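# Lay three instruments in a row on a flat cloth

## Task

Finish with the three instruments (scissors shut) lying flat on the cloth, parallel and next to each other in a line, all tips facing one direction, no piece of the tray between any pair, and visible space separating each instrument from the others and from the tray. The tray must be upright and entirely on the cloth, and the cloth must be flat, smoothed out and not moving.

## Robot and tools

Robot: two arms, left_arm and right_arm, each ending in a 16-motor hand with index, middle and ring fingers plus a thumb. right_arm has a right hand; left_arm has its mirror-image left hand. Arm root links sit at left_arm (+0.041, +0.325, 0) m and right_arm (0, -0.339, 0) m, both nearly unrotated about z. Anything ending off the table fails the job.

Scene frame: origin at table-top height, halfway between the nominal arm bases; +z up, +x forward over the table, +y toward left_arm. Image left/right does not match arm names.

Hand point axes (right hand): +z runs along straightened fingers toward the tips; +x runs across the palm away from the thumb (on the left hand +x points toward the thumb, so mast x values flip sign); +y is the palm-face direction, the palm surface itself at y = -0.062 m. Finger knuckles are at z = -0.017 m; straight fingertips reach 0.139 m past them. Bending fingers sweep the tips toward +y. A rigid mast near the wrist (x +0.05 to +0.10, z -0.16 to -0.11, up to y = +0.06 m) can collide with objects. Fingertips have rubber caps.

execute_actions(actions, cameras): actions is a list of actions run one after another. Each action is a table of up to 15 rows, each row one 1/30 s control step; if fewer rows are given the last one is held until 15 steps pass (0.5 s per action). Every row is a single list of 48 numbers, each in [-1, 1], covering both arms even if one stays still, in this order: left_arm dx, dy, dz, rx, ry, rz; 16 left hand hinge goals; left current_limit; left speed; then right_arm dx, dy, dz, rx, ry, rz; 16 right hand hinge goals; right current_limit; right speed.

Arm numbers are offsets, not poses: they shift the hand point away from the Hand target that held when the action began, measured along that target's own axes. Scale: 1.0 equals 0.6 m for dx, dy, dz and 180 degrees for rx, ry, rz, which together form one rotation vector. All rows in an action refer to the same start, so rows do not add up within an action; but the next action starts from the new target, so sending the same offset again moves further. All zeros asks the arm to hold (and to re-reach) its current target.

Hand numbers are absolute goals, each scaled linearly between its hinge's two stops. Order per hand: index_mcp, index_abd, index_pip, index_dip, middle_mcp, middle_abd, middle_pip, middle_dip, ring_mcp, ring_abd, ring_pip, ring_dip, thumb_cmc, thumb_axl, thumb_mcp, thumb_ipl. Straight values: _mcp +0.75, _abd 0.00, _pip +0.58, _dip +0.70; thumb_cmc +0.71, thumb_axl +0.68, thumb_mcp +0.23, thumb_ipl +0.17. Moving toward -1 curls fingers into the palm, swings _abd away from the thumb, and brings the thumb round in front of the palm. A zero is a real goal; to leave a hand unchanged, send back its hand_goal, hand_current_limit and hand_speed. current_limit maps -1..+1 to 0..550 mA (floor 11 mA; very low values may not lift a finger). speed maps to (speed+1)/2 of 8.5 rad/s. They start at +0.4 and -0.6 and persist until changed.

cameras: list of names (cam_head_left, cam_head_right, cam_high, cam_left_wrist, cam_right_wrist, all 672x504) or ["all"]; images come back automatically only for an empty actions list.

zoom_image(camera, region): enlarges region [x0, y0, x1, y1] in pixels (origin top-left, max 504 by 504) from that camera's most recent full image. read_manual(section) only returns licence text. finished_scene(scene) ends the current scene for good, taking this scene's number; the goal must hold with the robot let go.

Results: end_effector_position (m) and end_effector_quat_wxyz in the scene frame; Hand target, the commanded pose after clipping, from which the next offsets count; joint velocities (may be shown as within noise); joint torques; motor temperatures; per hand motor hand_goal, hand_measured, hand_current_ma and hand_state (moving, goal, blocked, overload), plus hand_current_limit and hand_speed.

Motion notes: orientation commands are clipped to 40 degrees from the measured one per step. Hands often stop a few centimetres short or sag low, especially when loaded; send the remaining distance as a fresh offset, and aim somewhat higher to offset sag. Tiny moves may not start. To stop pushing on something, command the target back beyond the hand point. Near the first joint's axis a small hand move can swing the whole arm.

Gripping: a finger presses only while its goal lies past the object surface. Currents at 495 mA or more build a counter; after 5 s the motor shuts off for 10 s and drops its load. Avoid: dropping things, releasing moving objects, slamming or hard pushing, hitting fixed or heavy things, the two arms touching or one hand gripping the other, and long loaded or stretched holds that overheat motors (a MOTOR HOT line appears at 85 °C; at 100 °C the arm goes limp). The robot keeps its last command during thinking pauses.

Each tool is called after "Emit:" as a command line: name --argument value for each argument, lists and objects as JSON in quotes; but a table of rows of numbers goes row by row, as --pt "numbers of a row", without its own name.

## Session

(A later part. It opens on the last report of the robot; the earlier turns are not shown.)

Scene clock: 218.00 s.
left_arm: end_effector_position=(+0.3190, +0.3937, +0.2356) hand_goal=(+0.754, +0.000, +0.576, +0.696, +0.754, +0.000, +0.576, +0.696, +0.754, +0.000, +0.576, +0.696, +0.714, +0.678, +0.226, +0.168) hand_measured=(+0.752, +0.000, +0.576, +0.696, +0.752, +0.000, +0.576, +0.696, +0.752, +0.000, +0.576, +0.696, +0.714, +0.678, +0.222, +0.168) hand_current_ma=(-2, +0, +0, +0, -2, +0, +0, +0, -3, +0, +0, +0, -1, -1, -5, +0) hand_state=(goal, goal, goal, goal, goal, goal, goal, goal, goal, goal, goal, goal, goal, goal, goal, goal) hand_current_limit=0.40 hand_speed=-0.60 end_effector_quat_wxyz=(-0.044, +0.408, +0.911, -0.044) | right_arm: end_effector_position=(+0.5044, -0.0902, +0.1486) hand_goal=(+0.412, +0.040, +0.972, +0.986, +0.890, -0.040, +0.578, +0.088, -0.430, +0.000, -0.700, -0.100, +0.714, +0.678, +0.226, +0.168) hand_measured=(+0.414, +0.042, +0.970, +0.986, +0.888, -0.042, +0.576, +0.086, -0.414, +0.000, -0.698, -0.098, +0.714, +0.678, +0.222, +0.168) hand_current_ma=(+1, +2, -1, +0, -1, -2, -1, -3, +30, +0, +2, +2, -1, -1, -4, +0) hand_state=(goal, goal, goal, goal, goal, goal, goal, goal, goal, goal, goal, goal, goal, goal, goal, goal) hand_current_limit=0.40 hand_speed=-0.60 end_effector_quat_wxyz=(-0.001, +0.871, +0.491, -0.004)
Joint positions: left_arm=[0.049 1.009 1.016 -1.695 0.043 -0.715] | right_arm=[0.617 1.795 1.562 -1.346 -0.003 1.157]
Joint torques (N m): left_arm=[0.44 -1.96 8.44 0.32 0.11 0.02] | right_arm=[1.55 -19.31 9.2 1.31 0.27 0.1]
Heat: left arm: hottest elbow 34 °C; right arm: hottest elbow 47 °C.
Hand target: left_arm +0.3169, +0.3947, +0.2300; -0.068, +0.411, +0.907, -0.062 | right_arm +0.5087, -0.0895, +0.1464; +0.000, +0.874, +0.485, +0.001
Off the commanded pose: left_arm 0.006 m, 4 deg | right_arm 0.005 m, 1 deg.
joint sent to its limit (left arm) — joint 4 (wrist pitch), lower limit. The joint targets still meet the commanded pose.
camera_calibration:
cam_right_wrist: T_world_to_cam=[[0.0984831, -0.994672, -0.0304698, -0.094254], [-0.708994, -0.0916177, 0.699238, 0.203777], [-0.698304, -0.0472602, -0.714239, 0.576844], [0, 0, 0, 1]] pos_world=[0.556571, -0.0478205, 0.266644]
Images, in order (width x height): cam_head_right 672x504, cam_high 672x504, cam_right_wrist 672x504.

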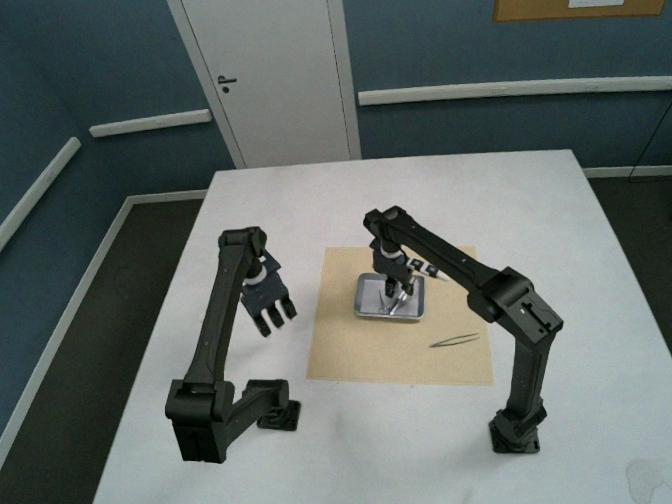

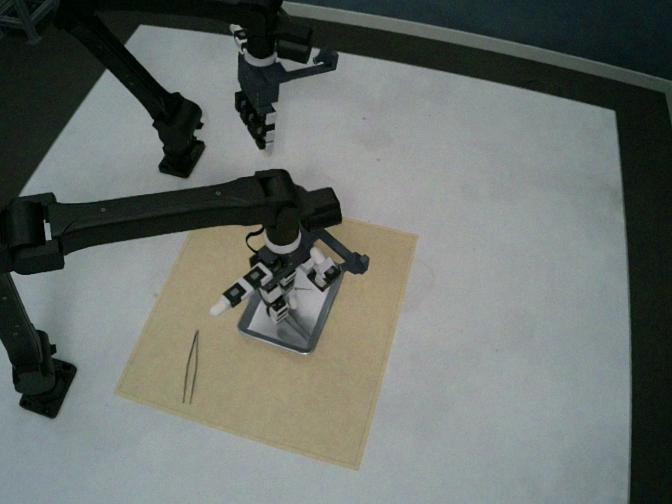

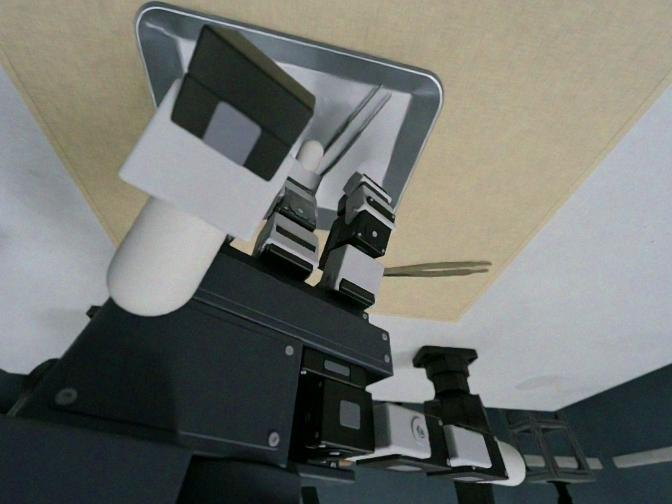

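Emit:
execute_actions --actions '[[[0,0,0,0,0,0,0.754,0,0.576,0.696,0.754,0,0.576,0.696,0.754,0,0.576,0.696,0.714,0.678,0.226,0.168,0.4,-0.6,0.008,0,0.0257,0,0,0,0.411,0.04,0.971,0.986,0.89,-0.06,0.577,0.087,-0.43,0,-0.7,-0.1,0.714,0.678,0.226,0.168,0.4,-0.6]]]' --cameras '["cam_right_wrist","cam_high","cam_head_right"]'

Emit:
zoom_image --camera "cam_right_wrist" --region '[280, 50, 440, 220]'

Emit:
zoom_image --camera "cam_head_right" --region '[350, 245, 430, 325]'

Scene clock: 231.17 s.
left_arm: end_effector_position=(+0.3190, +0.3937, +0.2356) hand_goal=(+0.754, +0.000, +0.576, +0.696, +0.754, +0.000, +0.576, +0.696, +0.754, +0.000, +0.576, +0.696, +0.714, +0.678, +0.226, +0.168) hand_measured=(+0.752, +0.000, +0.576, +0.696, +0.752, +0.000, +0.576, +0.696, +0.752, +0.000, +0.576, +0.696, +0.714, +0.678, +0.222, +0.168) hand_current_ma=(-2, +0, +0, +0, -2, +0, +0, +0, -3, +0, +0, +0, -1, -1, -5, +0) hand_state=(goal, goal, goal, goal, goal, goal, goal, goal, goal, goal, goal, goal, goal, goal, goal, goal) hand_current_limit=0.40 hand_speed=-0.60 end_effector_quat_wxyz=(-0.044, +0.408, +0.911, -0.044) | right_arm: end_effector_position=(+0.5087, -0.0873, +0.1376) hand_goal=(+0.412, +0.040, +0.972, +0.986, +0.890, -0.060, +0.578, +0.088, -0.430, +0.000, -0.700, -0.100, +0.714, +0.678, +0.226, +0.168) hand_measured=(+0.414, +0.042, +0.970, +0.986, +0.888, -0.056, +0.576, +0.086, -0.414, +0.000, -0.698, -0.098, +0.714, +0.678, +0.222, +0.168) hand_current_ma=(+1, +2, -1, +0, -1, +3, -1, -3, +30, +0, +2, +2, -1, -1, -4, +0) hand_state=(goal, goal, goal, goal, goal, goal, goal, goal, goal, goal, goal, goal, goal, goal, goal, goal) hand_current_limit=0.40 hand_speed=-0.60 end_effector_quat_wxyz=(-0.001, +0.872, +0.490, +0.000)
Joint positions: left_arm=[0.049 1.009 1.016 -1.695 0.043 -0.715] | right_arm=[0.617 1.81 1.554 -1.314 -0.003 1.16]
Joint torques (N m): left_arm=[0.38 -2.14 8.43 0.29 0.11 0.02] | right_arm=[2.37 -18.37 9.01 1.33 0.3 0.09]
Heat: left arm: hottest elbow 34 °C; right arm: hottest elbow 48 °C.
Hand target: left_arm +0.3169, +0.3947, +0.2300; -0.068, +0.411, +0.907, -0.062 | right_arm +0.5112, -0.0854, +0.1310; +0.000, +0.874, +0.485, +0.001
Off the commanded pose: left_arm 0.006 m, 4 deg | right_arm 0.007 m, 1 deg.
joint sent to its limit (left arm) — joint 4 (wrist pitch), lower limit. The joint targets still meet the commanded pose.
camera_calibration:
cam_right_wrist: T_world_to_cam=[[0.0960219, -0.994771, -0.0347944, -0.090234], [-0.714221, -0.0932047, 0.693686, 0.218022], [-0.693302, -0.0417582, -0.719436, 0.570764], [0, 0, 0, 1]] pos_world=[0.560092, -0.0456073, 0.256249]
Images, in order (width x height): cam_head_right 672x504, cam_high 672x504, cam_right_wrist 672x504.

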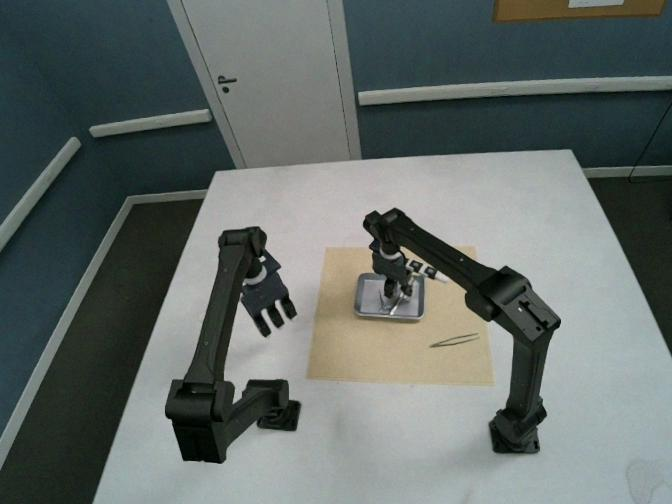

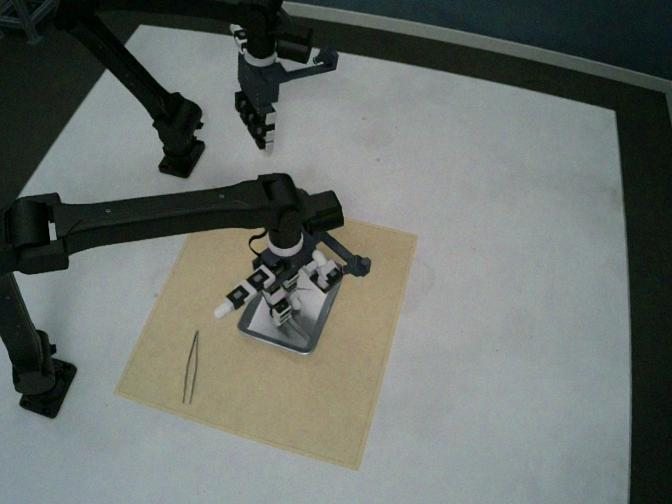

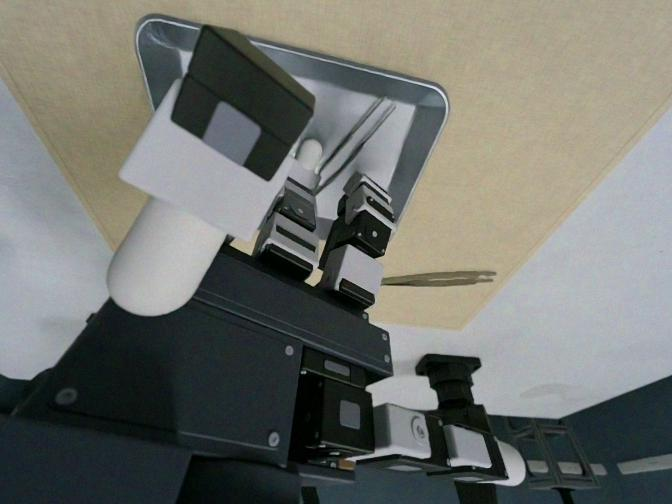

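Scaled by 2.965 from the camera's 672x504 image, which has a finer 960x720 frame.

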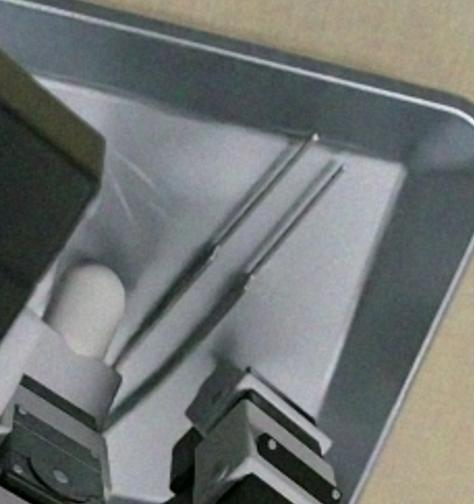

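Scaled by 6.300 from the camera's 672x504 image, which has a finer 960x720 frame.

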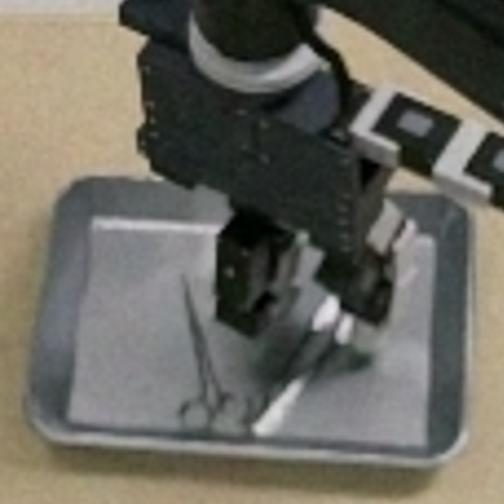

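Emit:
execute_actions --actions '[[[0,0,0,0,0,0,0.754,0,0.576,0.696,0.754,0,0.576,0.696,0.754,0,0.576,0.696,0.714,0.678,0.226,0.168,0.4,-0.6,0,0,0.013,0,0,0,0.411,0.02,0.971,0.986,0.89,-0.04,0.577,0.087,-0.43,0,-0.7,-0.1,0.714,0.678,0.226,0.168,0.4,-0.6]]]' --cameras '["cam_right_wrist"]'

Emit:
zoom_image --camera "cam_right_wrist" --region '[280, 50, 440, 220]'

Scene clock: 235.10 s.
left_arm: end_effector_position=(+0.3190, +0.3937, +0.2356) hand_goal=(+0.754, +0.000, +0.576, +0.696, +0.754, +0.000, +0.576, +0.696, +0.754, +0.000, +0.576, +0.696, +0.714, +0.678, +0.226, +0.168) hand_measured=(+0.752, +0.000, +0.576, +0.696, +0.752, +0.000, +0.576, +0.696, +0.752, +0.000, +0.576, +0.696, +0.714, +0.678, +0.222, +0.168) hand_current_ma=(-2, +0, +0, +0, -2, +0, +0, +0, -3, +0, +0, +0, -1, -1, -5, +0) hand_state=(goal, goal, goal, goal, goal, goal, goal, goal, goal, goal, goal, goal, goal, goal, goal, goal) hand_current_limit=0.40 hand_speed=-0.60 end_effector_quat_wxyz=(-0.044, +0.408, +0.911, -0.044) | right_arm: end_effector_position=(+0.5091, -0.0871, +0.1314) hand_goal=(+0.412, +0.020, +0.972, +0.986, +0.890, -0.040, +0.578, +0.088, -0.430, +0.000, -0.700, -0.100, +0.714, +0.678, +0.226, +0.168) hand_measured=(+0.414, +0.022, +0.970, +0.986, +0.888, -0.042, +0.576, +0.086, -0.414, +0.000, -0.698, -0.098, +0.714, +0.678, +0.222, +0.168) hand_current_ma=(+1, +2, -1, +0, -1, -2, -1, -3, +30, +0, +2, +2, -1, -1, -4, +0) hand_state=(goal, goal, goal, goal, goal, goal, goal, goal, goal, goal, goal, goal, goal, goal, goal, goal) hand_current_limit=0.40 hand_speed=-0.60 end_effector_quat_wxyz=(-0.001, +0.872, +0.490, +0.002)
Joint positions: left_arm=[0.049 1.009 1.016 -1.695 0.043 -0.715] | right_arm=[0.617 1.814 1.542 -1.295 -0.003 1.16]
Joint torques (N m): left_arm=[0.62 -1.79 8.4 0.36 0.11 0.01] | right_arm=[1.96 -18.84 8.83 1.39 0.28 0.09]
Heat: left arm: hottest elbow 34 °C; right arm: hottest elbow 48 °C.
Hand target: left_arm +0.3169, +0.3947, +0.2300; -0.068, +0.411, +0.907, -0.062 | right_arm +0.5113, -0.0854, +0.1232; +0.000, +0.875, +0.485, +0.001
Off the commanded pose: left_arm 0.006 m, 4 deg | right_arm 0.009 m, 1 deg.
joint sent to its limit (left arm) — joint 4 (wrist pitch), lower limit. The joint targets still meet the commanded pose.
camera_calibration:
cam_right_wrist: T_world_to_cam=[[0.0957921, -0.994749, -0.0360201, -0.0900168], [-0.716139, -0.0940055, 0.691598, 0.22389], [-0.691353, -0.0404542, -0.721384, 0.565904], [0, 0, 0, 1]] pos_world=[0.560198, -0.0456041, 0.25015]
Images, in order (width x height): cam_right_wrist 672x504.

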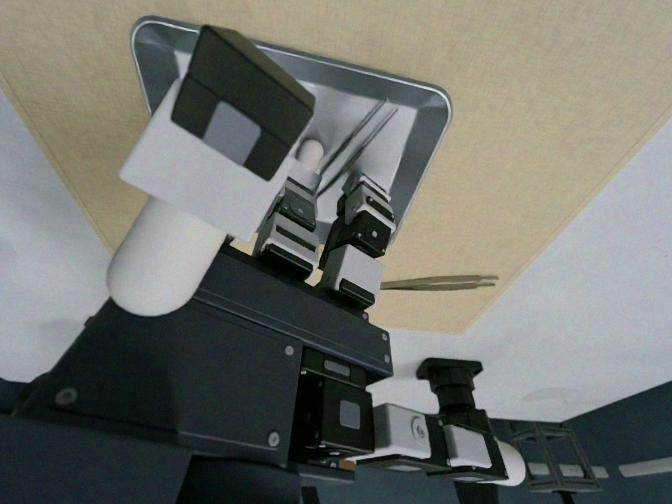

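Scaled by 2.965 from the camera's 672x504 image, which has a finer 960x720 frame.

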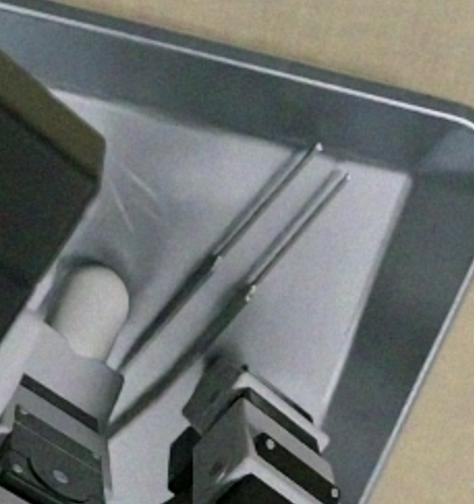

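Emit:
execute_actions --actions '[[[0,0,0,0,0,0,0.754,0,0.576,0.696,0.754,0,0.576,0.696,0.754,0,0.576,0.696,0.714,0.678,0.226,0.168,0.4,-0.6,0,0,0.002,0,0,0,0.411,-0.15,0.971,0.986,0.89,0.12,0.577,0.087,-0.43,0,-0.7,-0.1,0.714,0.678,0.226,0.168,0.4,-0.85]],[[0,0,0,0,0,0,0.754,0,0.576,0.696,0.754,0,0.576,0.696,0.754,0,0.576,0.696,0.714,0.678,0.226,0.168,0.4,-0.6,0,0,0,0,0,0,0.411,-0.3,0.971,0.986,0.89,0.3,0.577,0.087,-0.43,0,-0.7,-0.1,0.714,0.678,0.226,0.168,0.4,-0.85]]]' --cameras '["cam_right_wrist"]'

Emit:
zoom_image --camera "cam_right_wrist" --region '[280, 50, 440, 220]'

Scene clock: 239.17 s.
left_arm: end_effector_position=(+0.3190, +0.3937, +0.2356) hand_goal=(+0.754, +0.000, +0.576, +0.696, +0.754, +0.000, +0.576, +0.696, +0.754, +0.000, +0.576, +0.696, +0.714, +0.678, +0.226, +0.168) hand_measured=(+0.752, +0.000, +0.576, +0.696, +0.752, +0.000, +0.576, +0.696, +0.752, +0.000, +0.576, +0.696, +0.714, +0.678, +0.222, +0.168) hand_current_ma=(-2, +0, +0, +0, -2, +0, +0, +0, -3, +0, +0, +0, -1, -1, -5, +0) hand_state=(goal, goal, goal, goal, goal, goal, goal, goal, goal, goal, goal, goal, goal, goal, goal, goal) hand_current_limit=0.40 hand_speed=-0.60 end_effector_quat_wxyz=(-0.044, +0.408, +0.911, -0.044) | right_arm: end_effector_position=(+0.5096, -0.0867, +0.1312) hand_goal=(+0.412, -0.300, +0.972, +0.986, +0.890, +0.300, +0.578, +0.088, -0.430, +0.000, -0.700, -0.100, +0.714, +0.678, +0.226, +0.168) hand_measured=(+0.410, -0.130, +0.970, +0.986, +0.890, +0.084, +0.578, +0.086, -0.414, +0.000, -0.698, -0.098, +0.714, +0.678, +0.222, +0.168) hand_current_ma=(-1, +385, -1, +0, +0, -385, -1, -1, +30, +0, +2, +2, -1, -1, -4, +0) hand_state=(goal, blocked, goal, goal, goal, blocked, goal, goal, goal, goal, goal, goal, goal, goal, goal, goal) hand_current_limit=0.40 hand_speed=-0.85 end_effector_quat_wxyz=(-0.002, +0.872, +0.490, +0.003)
Joint positions: left_arm=[0.049 1.009 1.016 -1.695 0.043 -0.715] | right_arm=[0.617 1.814 1.542 -1.293 -0.003 1.16]
Joint torques (N m): left_arm=[0.67 -1.73 8.44 0.29 0.12 0.01] | right_arm=[2.2 -19.14 8.73 1.36 0.27 0.09]
Heat: left arm: hottest elbow 34 °C; right arm: hottest elbow 47 °C.
Hand target: left_arm +0.3169, +0.3947, +0.2300; -0.068, +0.411, +0.907, -0.062 | right_arm +0.5113, -0.0854, +0.1220; +0.000, +0.874, +0.485, +0.001
Off the commanded pose: left_arm 0.006 m, 4 deg | right_arm 0.009 m, 1 deg.
joint sent to its limit (left arm) — joint 4 (wrist pitch), lower limit. The joint targets still meet the commanded pose.
camera_calibration:
cam_right_wrist: T_world_to_cam=[[0.0958029, -0.994715, -0.036921, -0.0896277], [-0.717249, -0.0947035, 0.690351, 0.225097], [-0.690199, -0.0396561, -0.722532, 0.565727], [0, 0, 0, 1]] pos_world=[0.560502, -0.0454021, 0.250051]
Images, in order (width x height): cam_right_wrist 672x504.

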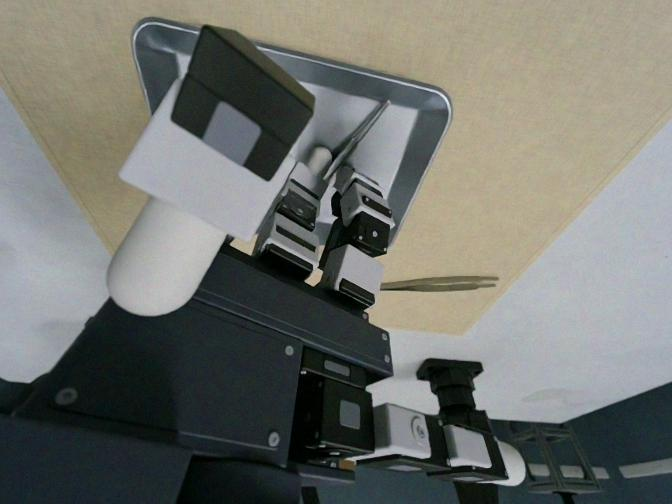

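Scaled by 2.965 from the camera's 672x504 image, which has a finer 960x720 frame.

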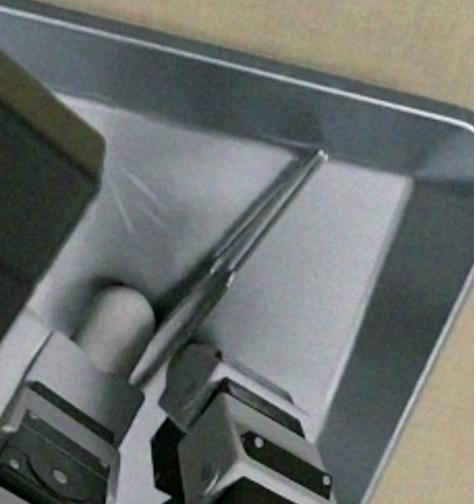

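Emit:
execute_actions --actions '[[[0,0,0,0,0,0,0.754,0,0.576,0.696,0.754,0,0.576,0.696,0.754,0,0.576,0.696,0.714,0.678,0.226,0.168,0.4,-0.6,0,0,-0.05,0,0,0,0.411,-0.3,0.971,0.986,0.89,0.3,0.577,0.087,-0.43,0,-0.7,-0.1,0.714,0.678,0.226,0.168,0.4,-0.85]],[[0,0,0,0,0,0,0.754,0,0.576,0.696,0.754,0,0.576,0.696,0.754,0,0.576,0.696,0.714,0.678,0.226,0.168,0.4,-0.6,0,0,-0.06,0,0,0,0.411,-0.3,0.971,0.986,0.89,0.3,0.577,0.087,-0.43,0,-0.7,-0.1,0.714,0.678,0.226,0.168,0.4,-0.85]],[[0,0,0,0,0,0,0.754,0,0.576,0.696,0.754,0,0.576,0.696,0.754,0,0.576,0.696,0.714,0.678,0.226,0.168,0.4,-0.6,0,0,-0.07,0,0,0,0.411,-0.3,0.971,0.986,0.89,0.3,0.577,0.087,-0.43,0,-0.7,-0.1,0.714,0.678,0.226,0.168,0.4,-0.85]]]' --cameras '["cam_right_wrist","cam_high","cam_head_right"]'

Emit:
zoom_image --camera "cam_high" --region '[230, 220, 350, 360]'

Emit:
zoom_image --camera "cam_head_right" --region '[350, 245, 430, 325]'

Scene clock: 245.90 s.
left_arm: end_effector_position=(+0.3190, +0.3937, +0.2356) hand_goal=(+0.754, +0.000, +0.576, +0.696, +0.754, +0.000, +0.576, +0.696, +0.754, +0.000, +0.576, +0.696, +0.714, +0.678, +0.226, +0.168) hand_measured=(+0.752, +0.000, +0.576, +0.696, +0.752, +0.000, +0.576, +0.696, +0.752, +0.000, +0.576, +0.696, +0.714, +0.678, +0.222, +0.168) hand_current_ma=(-2, +0, +0, +0, -2, +0, +0, +0, -3, +0, +0, +0, -1, -1, -5, +0) hand_state=(goal, goal, goal, goal, goal, goal, goal, goal, goal, goal, goal, goal, goal, goal, goal, goal) hand_current_limit=0.40 hand_speed=-0.60 end_effector_quat_wxyz=(-0.044, +0.408, +0.911, -0.044) | right_arm: end_effector_position=(+0.5044, -0.0914, +0.2132) hand_goal=(+0.412, -0.300, +0.972, +0.986, +0.890, +0.300, +0.578, +0.088, -0.430, +0.000, -0.700, -0.100, +0.714, +0.678, +0.226, +0.168) hand_measured=(+0.408, -0.202, +0.974, +0.988, +0.888, +0.130, +0.574, +0.086, -0.414, +0.000, -0.698, -0.098, +0.714, +0.678, +0.222, +0.168) hand_current_ma=(-5, +270, +1, +1, -3, -385, -4, -3, +30, +0, +2, +2, -1, -1, -4, +0) hand_state=(goal, blocked, goal, goal, goal, blocked, goal, goal, goal, goal, goal, goal, goal, goal, goal, goal) hand_current_limit=0.40 hand_speed=-0.85 end_effector_quat_wxyz=(+0.002, +0.872, +0.490, -0.014)
Joint positions: left_arm=[0.049 1.009 1.016 -1.695 0.043 -0.715] | right_arm=[0.617 1.782 1.715 -1.532 0.001 1.161]
Joint torques (N m): left_arm=[0.5 -1.9 8.42 0.34 0.11 0.01] | right_arm=[1.85 -20.01 12.72 0.08 0.11 0.08]
Heat: left arm: hottest elbow 34 °C; right arm: hottest elbow 47 °C.
Hand target: left_arm +0.3169, +0.3947, +0.2300; -0.068, +0.411, +0.907, -0.062 | right_arm +0.5112, -0.0855, +0.2299; +0.000, +0.875, +0.485, +0.001
Off the commanded pose: left_arm 0.006 m, 4 deg | right_arm 0.019 m, 2 deg.
joint sent to its limit (left arm) — joint 4 (wrist pitch), lower limit. The joint targets still meet the commanded pose.
camera_calibration:
cam_right_wrist: T_world_to_cam=[[0.0944429, -0.995386, -0.016949, -0.0943668], [-0.699013, -0.078426, 0.710795, 0.152142], [-0.708845, -0.055282, -0.703195, 0.625092], [0, 0, 0, 1]] pos_world=[0.558355, -0.0474432, 0.329821]
Images, in order (width x height): cam_head_right 672x504, cam_high 672x504, cam_right_wrist 672x504.

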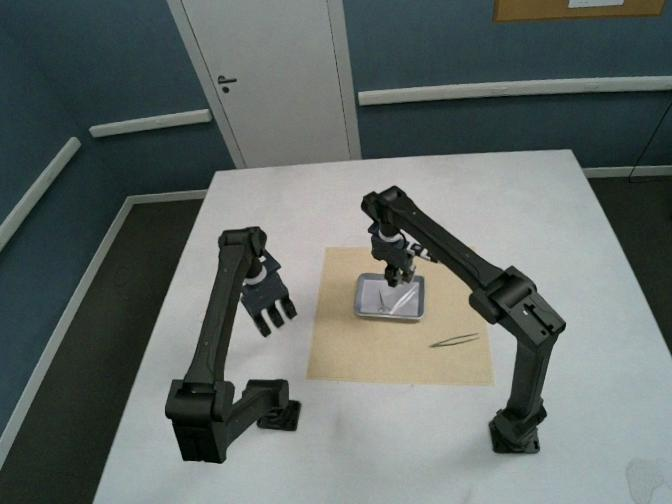

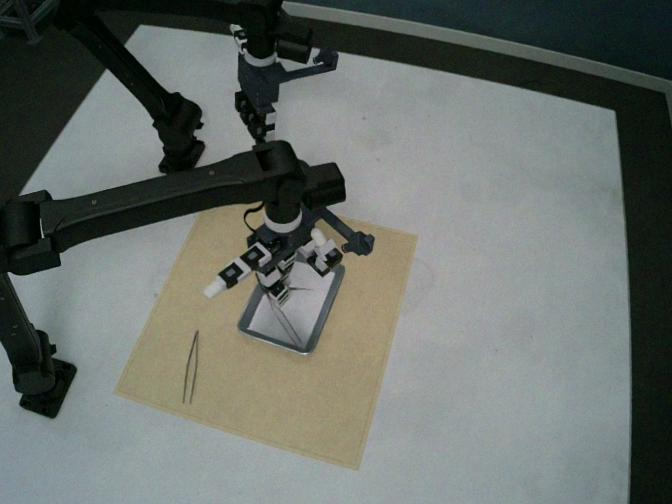

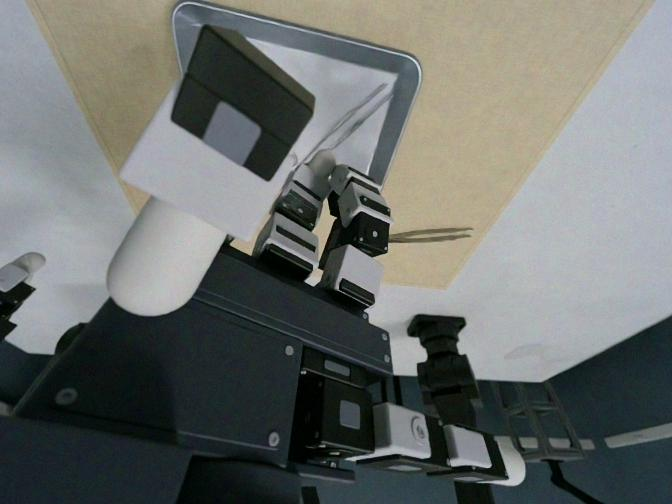

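Scaled by 3.600 from the camera's 672x504 image, which has a finer 960x720 frame.

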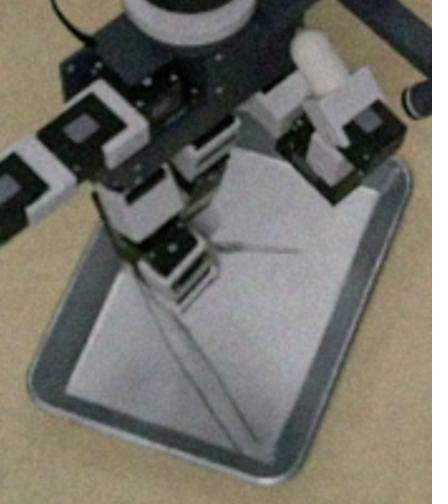

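Scaled by 6.300 from the camera's 672x504 image, which has a finer 960x720 frame.

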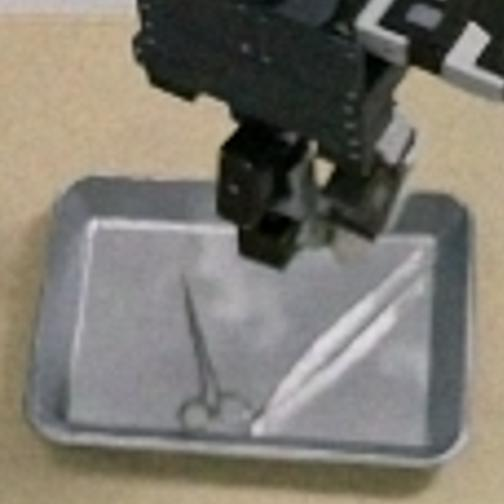

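Emit:
zoom_image --camera "cam_right_wrist" --region '[260, 20, 440, 200]'

Scaled by 2.800 from the camera's 672x504 image, which has a finer 960x720 frame.

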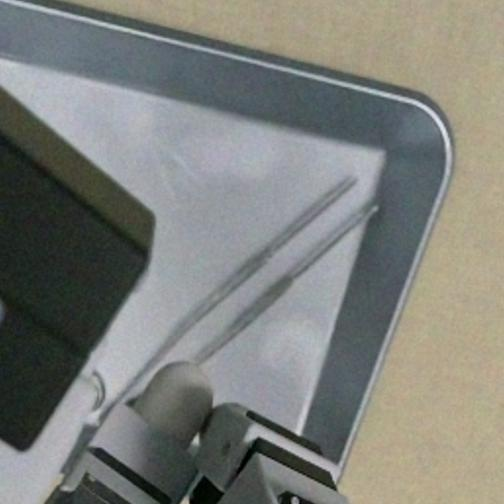

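Emit:
execute_actions --actions '[[[0,0,0,0,0,0,0.754,0,0.576,0.696,0.754,0,0.576,0.696,0.754,0,0.576,0.696,0.714,0.678,0.226,0.168,0.4,-0.6,-0.0442,-0.0141,0.03,0,0,0.0667,0.411,0.04,0.971,0.986,0.89,-0.06,0.577,0.087,-0.43,0,-0.7,-0.1,0.714,0.678,0.226,0.168,0.4,-0.6]],[[0,0,0,0,0,0,0.754,0,0.576,0.696,0.754,0,0.576,0.696,0.754,0,0.576,0.696,0.714,0.678,0.226,0.168,0.4,-0.6,0,0,0.11,0,0,0,0.411,0.04,0.971,0.986,0.89,-0.06,0.577,0.087,-0.43,0,-0.7,-0.1,0.714,0.678,0.226,0.168,0.4,-0.6]]]' --cameras '["cam_right_wrist"]'

Emit:
zoom_image --camera "cam_right_wrist" --region '[280, 50, 440, 220]'

Scene clock: 262.40 s.
left_arm: end_effector_position=(+0.3190, +0.3937, +0.2356) hand_goal=(+0.754, +0.000, +0.576, +0.696, +0.754, +0.000, +0.576, +0.696, +0.754, +0.000, +0.576, +0.696, +0.714, +0.678, +0.226, +0.168) hand_measured=(+0.752, +0.000, +0.576, +0.696, +0.752, +0.000, +0.576, +0.696, +0.752, +0.000, +0.576, +0.696, +0.714, +0.678, +0.222, +0.168) hand_current_ma=(-2, +0, +0, +0, -2, +0, +0, +0, -3, +0, +0, +0, -1, -1, -5, +0) hand_state=(goal, goal, goal, goal, goal, goal, goal, goal, goal, goal, goal, goal, goal, goal, goal, goal) hand_current_limit=0.40 hand_speed=-0.60 end_effector_quat_wxyz=(-0.044, +0.408, +0.911, -0.044) | right_arm: end_effector_position=(+0.4854, -0.1050, +0.1441) hand_goal=(+0.412, +0.040, +0.972, +0.986, +0.890, -0.060, +0.578, +0.088, -0.430, +0.000, -0.700, -0.100, +0.714, +0.678, +0.226, +0.168) hand_measured=(+0.412, +0.038, +0.974, +0.988, +0.888, -0.058, +0.576, +0.086, -0.414, +0.000, -0.698, -0.098, +0.714, +0.678, +0.222, +0.168) hand_current_ma=(+0, -2, +1, +1, -2, +2, -2, -2, +30, +0, +2, +2, -1, -1, -4, +0) hand_state=(goal, goal, goal, goal, goal, goal, goal, goal, goal, goal, goal, goal, goal, goal, goal, goal) hand_current_limit=0.40 hand_speed=-0.60 end_effector_quat_wxyz=(+0.000, +0.917, +0.398, -0.009)
Joint positions: left_arm=[0.049 1.009 1.016 -1.695 0.043 -0.715] | right_arm=[0.617 1.789 1.541 -1.341 -0.003 1.366]
Joint torques (N m): left_arm=[0.32 -1.96 8.44 0.32 0.12 0.02] | right_arm=[1.55 -20.13 9.31 1.22 0.28 0.09]
Heat: left arm: hottest elbow 34 °C; right arm: hottest elbow 50 °C.
Hand target: left_arm +0.3169, +0.3947, +0.2300; -0.068, +0.411, +0.907, -0.062 | right_arm +0.4901, -0.1035, +0.1459; +0.000, +0.920, +0.391, +0.001
Off the commanded pose: left_arm 0.006 m, 4 deg | right_arm 0.005 m, 1 deg.
joint sent to its limit (left arm) — joint 4 (wrist pitch), lower limit. The joint targets still meet the commanded pose.
camera_calibration:
cam_right_wrist: T_world_to_cam=[[-0.110259, -0.99365, -0.0224356, -0.00697021], [-0.707323, 0.0625892, 0.704115, 0.206799], [-0.698239, 0.0935045, -0.709732, 0.573588], [0, 0, 0, 1]] pos_world=[0.546007, -0.0735024, 0.261327]
Images, in order (width x height): cam_right_wrist 672x504.

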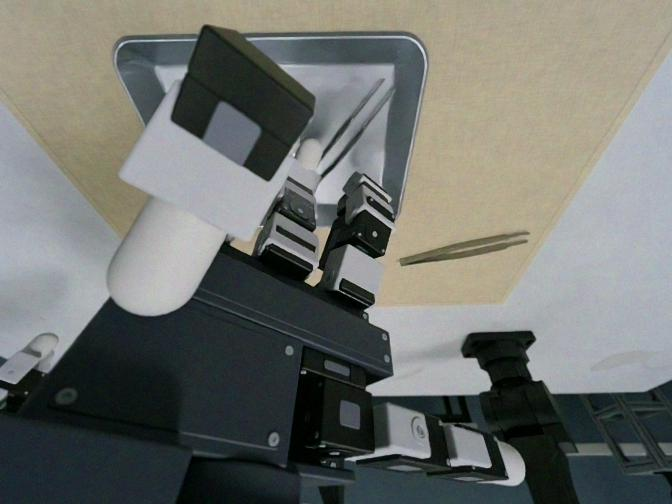

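Scaled by 2.965 from the camera's 672x504 image, which has a finer 960x720 frame.

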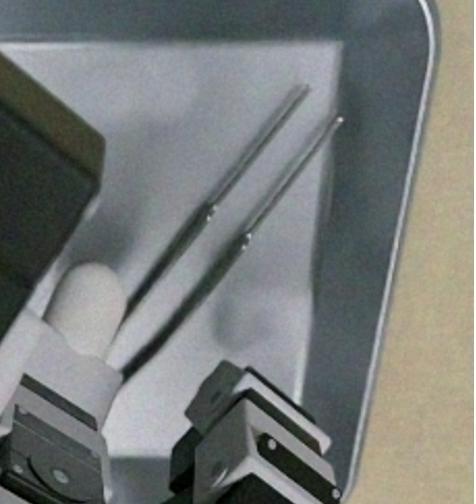

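Emit:
execute_actions --actions '[[[0,0,0,0,0,0,0.754,0,0.576,0.696,0.754,0,0.576,0.696,0.754,0,0.576,0.696,0.714,0.678,0.226,0.168,0.4,-0.6,0.005,0.001,0.03,0,0,0,0.411,0.03,0.971,0.986,0.89,-0.04,0.577,0.087,-0.43,0,-0.7,-0.1,0.714,0.678,0.226,0.168,0.4,-0.6]],[[0,0,0,0,0,0,0.754,0,0.576,0.696,0.754,0,0.576,0.696,0.754,0,0.576,0.696,0.714,0.678,0.226,0.168,0.4,-0.6,0,0,0.016,0,0,0,0.411,0.03,0.971,0.986,0.89,-0.04,0.577,0.087,-0.43,0,-0.7,-0.1,0.714,0.678,0.226,0.168,0.4,-0.6]]]' --cameras '["cam_right_wrist"]'

Emit:
zoom_image --camera "cam_right_wrist" --region '[280, 50, 440, 220]'

Scene clock: 274.57 s.
left_arm: end_effector_position=(+0.3190, +0.3937, +0.2356) hand_goal=(+0.754, +0.000, +0.576, +0.696, +0.754, +0.000, +0.576, +0.696, +0.754, +0.000, +0.576, +0.696, +0.714, +0.678, +0.226, +0.168) hand_measured=(+0.752, +0.000, +0.576, +0.696, +0.752, +0.000, +0.576, +0.696, +0.752, +0.000, +0.576, +0.696, +0.714, +0.678, +0.222, +0.168) hand_current_ma=(-2, +0, +0, +0, -2, +0, +0, +0, -3, +0, +0, +0, -1, -1, -5, +0) hand_state=(goal, goal, goal, goal, goal, goal, goal, goal, goal, goal, goal, goal, goal, goal, goal, goal) hand_current_limit=0.40 hand_speed=-0.60 end_effector_quat_wxyz=(-0.044, +0.408, +0.911, -0.044) | right_arm: end_effector_position=(+0.4900, -0.1018, +0.1294) hand_goal=(+0.412, +0.030, +0.972, +0.986, +0.890, -0.040, +0.578, +0.088, -0.430, +0.000, -0.700, -0.100, +0.714, +0.678, +0.226, +0.168) hand_measured=(+0.412, +0.032, +0.974, +0.988, +0.888, -0.040, +0.576, +0.082, -0.414, +0.000, -0.698, -0.098, +0.714, +0.678, +0.222, +0.168) hand_current_ma=(+0, +2, +1, +1, -1, +0, -3, -9, +30, +0, +2, +2, -1, -1, -4, +0) hand_state=(goal, goal, goal, goal, goal, goal, goal, goal, goal, goal, goal, goal, goal, goal, goal, goal) hand_current_limit=0.40 hand_speed=-0.60 end_effector_quat_wxyz=(-0.002, +0.918, +0.398, +0.003)
Joint positions: left_arm=[0.049 1.009 1.016 -1.695 0.043 -0.715] | right_arm=[0.617 1.798 1.514 -1.28 -0.003 1.367]
Joint torques (N m): left_arm=[0.44 -1.9 8.43 0.34 0.11 0.01] | right_arm=[1.9 -18.2 8.65 1.39 0.28 0.08]
Heat: left arm: hottest elbow 34 °C; right arm: hottest elbow 48 °C.
Hand target: left_arm +0.3169, +0.3947, +0.2300; -0.068, +0.411, +0.907, -0.062 | right_arm +0.4926, -0.1017, +0.1183; +0.000, +0.920, +0.391, +0.001
Off the commanded pose: left_arm 0.006 m, 4 deg | right_arm 0.011 m, 1 deg.
joint sent to its limit (left arm) — joint 4 (wrist pitch), lower limit. The joint targets still meet the commanded pose.
camera_calibration:
cam_right_wrist: T_world_to_cam=[[-0.110386, -0.993141, -0.0385514, -0.00138877], [-0.721546, 0.0534029, 0.690304, 0.227988], [-0.68351, 0.104017, -0.722492, 0.561654], [0, 0, 0, 1]] pos_world=[0.548247, -0.0719759, 0.248356]
Images, in order (width x height): cam_right_wrist 672x504.

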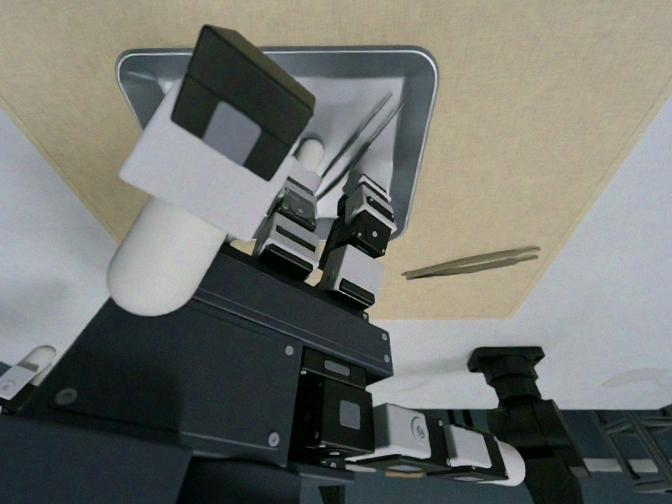

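Scaled by 2.965 from the camera's 672x504 image, which has a finer 960x720 frame.

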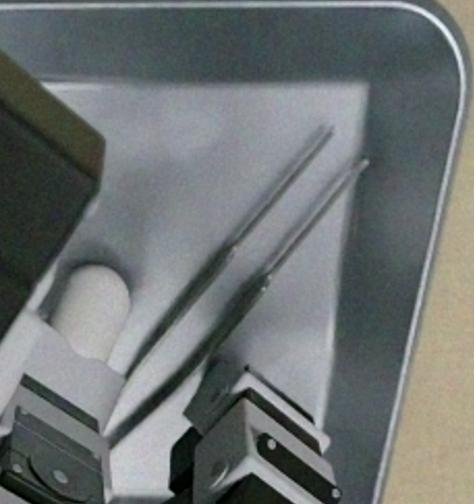

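Emit:
execute_actions --actions '[[[0,0,0,0,0,0,0.754,0,0.576,0.696,0.754,0,0.576,0.696,0.754,0,0.576,0.696,0.714,0.678,0.226,0.168,0.4,-0.6,0,0,0,0,0,0,0.411,-0.12,0.971,0.986,0.89,0.08,0.577,0.087,-0.43,0,-0.7,-0.1,0.714,0.678,0.226,0.168,0.5,-0.85]],[[0,0,0,0,0,0,0.754,0,0.576,0.696,0.754,0,0.576,0.696,0.754,0,0.576,0.696,0.714,0.678,0.226,0.168,0.4,-0.6,0,0,0,0,0,0,0.411,-0.3,0.971,0.986,0.89,0.3,0.577,0.087,-0.43,0,-0.7,-0.1,0.714,0.678,0.226,0.168,0.5,-0.85]],[[0,0,0,0,0,0,0.754,0,0.576,0.696,0.754,0,0.576,0.696,0.754,0,0.576,0.696,0.714,0.678,0.226,0.168,0.4,-0.6,0,0,-0.025,0,0,0,0.411,-0.3,0.971,0.986,0.89,0.3,0.577,0.087,-0.43,0,-0.7,-0.1,0.714,0.678,0.226,0.168,0.5,-0.85]]]' --cameras '["cam_right_wrist"]'

Emit:
zoom_image --camera "cam_right_wrist" --region '[280, 50, 440, 220]'

Scene clock: 280.80 s.
left_arm: end_effector_position=(+0.3190, +0.3937, +0.2356) hand_goal=(+0.754, +0.000, +0.576, +0.696, +0.754, +0.000, +0.576, +0.696, +0.754, +0.000, +0.576, +0.696, +0.714, +0.678, +0.226, +0.168) hand_measured=(+0.752, +0.000, +0.576, +0.696, +0.752, +0.000, +0.576, +0.696, +0.752, +0.000, +0.576, +0.696, +0.714, +0.678, +0.222, +0.168) hand_current_ma=(-2, +0, +0, +0, -2, +0, +0, +0, -3, +0, +0, +0, -1, -1, -5, +0) hand_state=(goal, goal, goal, goal, goal, goal, goal, goal, goal, goal, goal, goal, goal, goal, goal, goal) hand_current_limit=0.40 hand_speed=-0.60 end_effector_quat_wxyz=(-0.044, +0.408, +0.911, -0.044) | right_arm: end_effector_position=(+0.4899, -0.1020, +0.1294) hand_goal=(+0.412, -0.300, +0.972, +0.986, +0.890, +0.300, +0.578, +0.088, -0.430, +0.000, -0.700, -0.100, +0.714, +0.678, +0.226, +0.168) hand_measured=(+0.412, -0.142, +0.976, +0.988, +0.888, +0.064, +0.576, +0.082, -0.414, +0.000, -0.698, -0.098, +0.714, +0.678, +0.222, +0.168) hand_current_ma=(+0, +413, +3, +1, -2, -412, -3, -9, +30, +0, +2, +2, -1, -1, -4, +0) hand_state=(goal, blocked, goal, goal, goal, blocked, goal, goal, goal, goal, goal, goal, goal, goal, goal, goal) hand_current_limit=0.50 hand_speed=-0.85 end_effector_quat_wxyz=(-0.002, +0.918, +0.398, +0.003)
Joint positions: left_arm=[0.049 1.009 1.016 -1.695 0.043 -0.715] | right_arm=[0.617 1.798 1.514 -1.28 -0.002 1.367]
Joint torques (N m): left_arm=[0.5 -2.08 8.36 0.35 0.11 0.01] | right_arm=[1.61 -19.19 10.56 -0.16 0.25 0.09]
Heat: left arm: hottest elbow 34 °C; right arm: hottest elbow 48 °C.
Hand target: left_arm +0.3169, +0.3947, +0.2300; -0.068, +0.411, +0.907, -0.062 | right_arm +0.4926, -0.1018, +0.1333; +0.000, +0.920, +0.391, +0.001
Off the commanded pose: left_arm 0.006 m, 4 deg | right_arm 0.005 m, 1 deg.
joint sent to its limit (left arm) — joint 4 (wrist pitch), lower limit. The joint targets still meet the commanded pose.
camera_calibration:
cam_right_wrist: T_world_to_cam=[[-0.110401, -0.993161, -0.0379899, -0.00162216], [-0.721517, 0.0537993, 0.690304, 0.228007], [-0.683539, 0.10362, -0.722522, 0.561658], [0, 0, 0, 1]] pos_world=[0.548247, -0.0720769, 0.248354]
Images, in order (width x height): cam_right_wrist 672x504.

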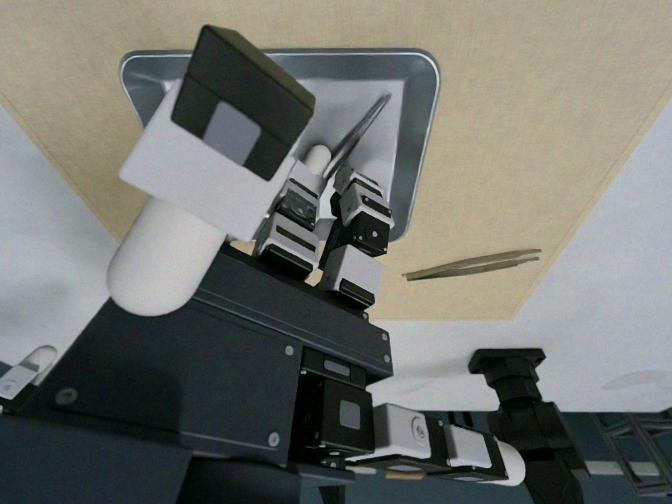

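Scaled by 2.965 from the camera's 672x504 image, which has a finer 960x720 frame.

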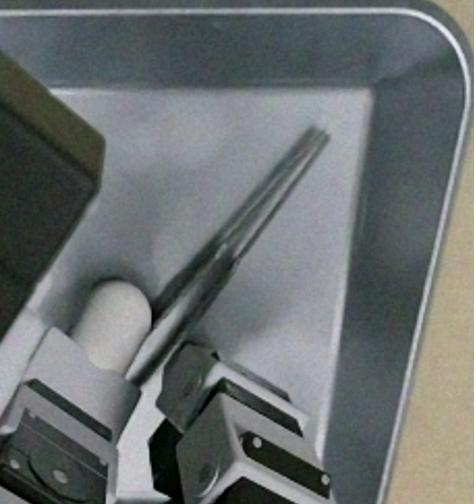

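Emit:
execute_actions --actions '[[[0,0,0,0,0,0,0.754,0,0.576,0.696,0.754,0,0.576,0.696,0.754,0,0.576,0.696,0.714,0.678,0.226,0.168,0.4,-0.6,0,0,-0.02,0,0,0,0.411,-0.3,0.971,0.986,0.89,0.3,0.577,0.087,-0.43,0,-0.7,-0.1,0.714,0.678,0.226,0.168,0.5,-0.85]]]' --cameras '["cam_right_wrist"]'

Emit:
zoom_image --camera "cam_right_wrist" --region '[280, 50, 440, 220]'

Scene clock: 284.40 s.
left_arm: end_effector_position=(+0.3190, +0.3937, +0.2356) hand_goal=(+0.754, +0.000, +0.576, +0.696, +0.754, +0.000, +0.576, +0.696, +0.754, +0.000, +0.576, +0.696, +0.714, +0.678, +0.226, +0.168) hand_measured=(+0.752, +0.000, +0.576, +0.696, +0.752, +0.000, +0.576, +0.696, +0.752, +0.000, +0.576, +0.696, +0.714, +0.678, +0.222, +0.168) hand_current_ma=(-2, +0, +0, +0, -2, +0, +0, +0, -3, +0, +0, +0, -1, -1, -5, +0) hand_state=(goal, goal, goal, goal, goal, goal, goal, goal, goal, goal, goal, goal, goal, goal, goal, goal) hand_current_limit=0.40 hand_speed=-0.60 end_effector_quat_wxyz=(-0.044, +0.408, +0.911, -0.044) | right_arm: end_effector_position=(+0.4834, -0.1065, +0.1297) hand_goal=(+0.412, -0.300, +0.972, +0.986, +0.890, +0.300, +0.578, +0.088, -0.430, +0.000, -0.700, -0.100, +0.714, +0.678, +0.226, +0.168) hand_measured=(+0.414, -0.142, +0.976, +0.988, +0.884, +0.064, +0.574, +0.082, -0.414, +0.000, -0.698, -0.098, +0.714, +0.678, +0.222, +0.168) hand_current_ma=(+1, +412, +4, +1, -8, -412, -5, -9, +30, +0, +2, +2, -1, -1, -4, +0) hand_state=(goal, blocked, goal, goal, goal, blocked, goal, goal, goal, goal, goal, goal, goal, goal, goal, goal) hand_current_limit=0.50 hand_speed=-0.85 end_effector_quat_wxyz=(+0.002, +0.918, +0.397, -0.013)
Joint positions: left_arm=[0.049 1.009 1.016 -1.695 0.043 -0.715] | right_arm=[0.617 1.798 1.514 -1.312 -0.002 1.367]
Joint torques (N m): left_arm=[0.44 -1.85 8.39 0.32 0.11 0.02] | right_arm=[1.85 -19.6 12.11 -0.05 0.25 0.11]
Heat: left arm: hottest elbow 34 °C; right arm: hottest elbow 47 °C.
Hand target: left_arm +0.3169, +0.3947, +0.2300; -0.068, +0.411, +0.907, -0.062 | right_arm +0.4925, -0.1018, +0.1453; +0.000, +0.920, +0.391, +0.001
Off the commanded pose: left_arm 0.006 m, 4 deg | right_arm 0.019 m, 2 deg.
joint sent to its limit (left arm) — joint 4 (wrist pitch), lower limit. The joint targets still meet the commanded pose.
camera_calibration:
cam_right_wrist: T_world_to_cam=[[-0.111156, -0.993661, -0.0168038, -0.00923938], [-0.703195, 0.0666926, 0.707862, 0.213563], [-0.702254, 0.0904996, -0.706151, 0.563398], [0, 0, 0, 1]] pos_world=[0.544798, -0.0744112, 0.246516]
Images, in order (width x height): cam_right_wrist 672x504.

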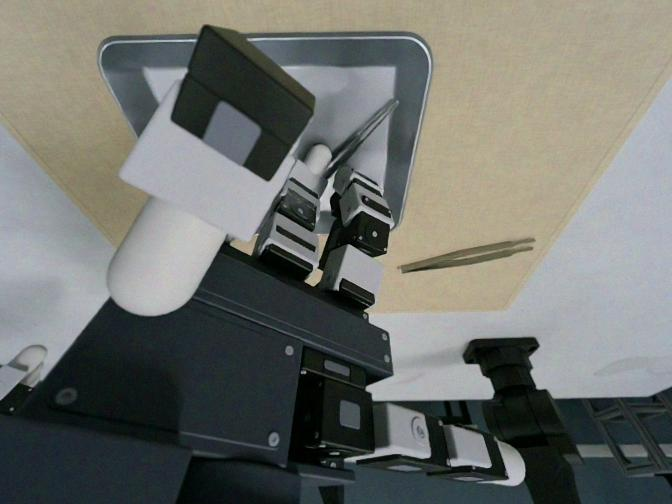

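Scaled by 2.965 from the camera's 672x504 image, which has a finer 960x720 frame.

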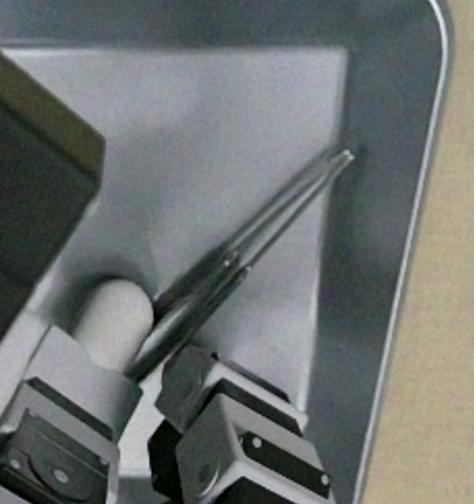

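Emit:
execute_actions --actions '[[[0,0,0,0,0,0,0.754,0,0.576,0.696,0.754,0,0.576,0.696,0.754,0,0.576,0.696,0.714,0.678,0.226,0.168,0.4,-0.6,0,0,-0.05,0,0,0,0.411,-0.3,0.971,0.986,0.89,0.3,0.577,0.087,-0.43,0,-0.7,-0.1,0.714,0.678,0.226,0.168,0.5,-0.85]]]' --cameras '["cam_right_wrist","cam_head_right"]'

Emit:
zoom_image --camera "cam_right_wrist" --region '[280, 50, 440, 220]'

Emit:
zoom_image --camera "cam_head_right" --region '[350, 245, 430, 325]'

Scene clock: 289.60 s.
left_arm: end_effector_position=(+0.3190, +0.3937, +0.2356) hand_goal=(+0.754, +0.000, +0.576, +0.696, +0.754, +0.000, +0.576, +0.696, +0.754, +0.000, +0.576, +0.696, +0.714, +0.678, +0.226, +0.168) hand_measured=(+0.752, +0.000, +0.576, +0.696, +0.752, +0.000, +0.576, +0.696, +0.752, +0.000, +0.576, +0.696, +0.714, +0.678, +0.222, +0.168) hand_current_ma=(-2, +0, +0, +0, -2, +0, +0, +0, -3, +0, +0, +0, -1, -1, -5, +0) hand_state=(goal, goal, goal, goal, goal, goal, goal, goal, goal, goal, goal, goal, goal, goal, goal, goal) hand_current_limit=0.40 hand_speed=-0.60 end_effector_quat_wxyz=(-0.044, +0.408, +0.911, -0.044) | right_arm: end_effector_position=(+0.4827, -0.1070, +0.1549) hand_goal=(+0.412, -0.300, +0.972, +0.986, +0.890, +0.300, +0.578, +0.088, -0.430, +0.000, -0.700, -0.100, +0.714, +0.678, +0.226, +0.168) hand_measured=(+0.414, -0.142, +0.976, +0.988, +0.884, +0.064, +0.574, +0.084, -0.414, +0.000, -0.698, -0.098, +0.714, +0.678, +0.222, +0.168) hand_current_ma=(+3, +413, +5, +2, -8, -412, -4, -4, +30, +0, +2, +2, -1, -1, -4, +0) hand_state=(goal, blocked, goal, goal, goal, blocked, goal, goal, goal, goal, goal, goal, goal, goal, goal, goal) hand_current_limit=0.50 hand_speed=-0.85 end_effector_quat_wxyz=(+0.003, +0.917, +0.397, -0.019)
Joint positions: left_arm=[0.049 1.009 1.016 -1.695 0.043 -0.715] | right_arm=[0.617 1.787 1.567 -1.388 -0.002 1.367]
Joint torques (N m): left_arm=[0.38 -1.85 8.4 0.32 0.11 0] | right_arm=[1.73 -20.48 12.41 -0.01 0.25 0.07]
Heat: left arm: hottest elbow 34 °C; right arm: hottest elbow 47 °C.
Hand target: left_arm +0.3169, +0.3947, +0.2300; -0.068, +0.411, +0.907, -0.062 | right_arm +0.4926, -0.1018, +0.1753; +0.000, +0.920, +0.391, +0.001
Off the commanded pose: left_arm 0.006 m, 4 deg | right_arm 0.023 m, 2 deg.
joint sent to its limit (left arm) — joint 4 (wrist pitch), lower limit. The joint targets still meet the commanded pose.
camera_calibration:
cam_right_wrist: T_world_to_cam=[[-0.111305, -0.993748, -0.00873649, -0.0106022], [-0.696069, 0.0716826, 0.714387, 0.191337], [-0.709294, 0.0855958, -0.699696, 0.582657], [0, 0, 0, 1]] pos_world=[0.545279, -0.0741244, 0.270901]
Images, in order (width x height): cam_head_right 672x504, cam_right_wrist 672x504.

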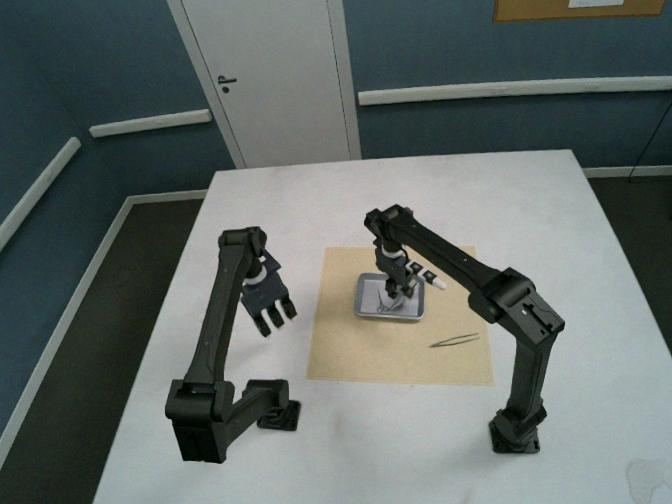

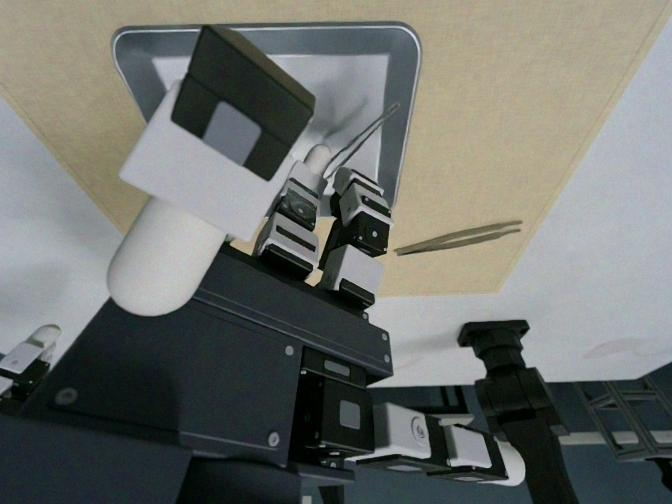

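Scaled by 2.965 from the camera's 672x504 image, which has a finer 960x720 frame.

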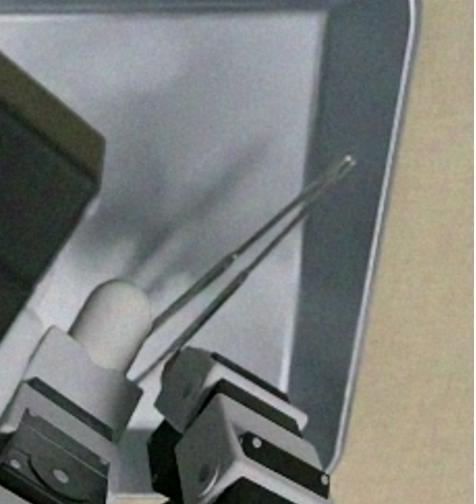

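Scaled by 6.300 from the camera's 672x504 image, which has a finer 960x720 frame.

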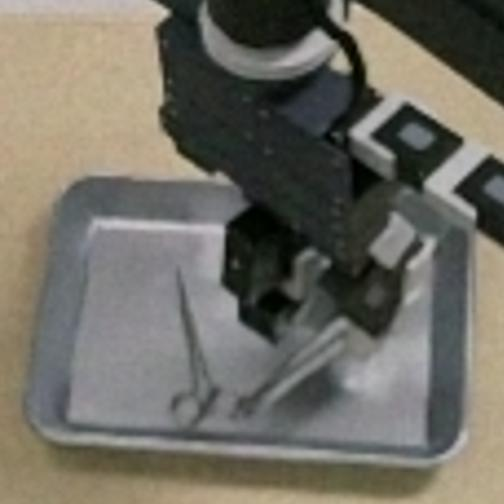

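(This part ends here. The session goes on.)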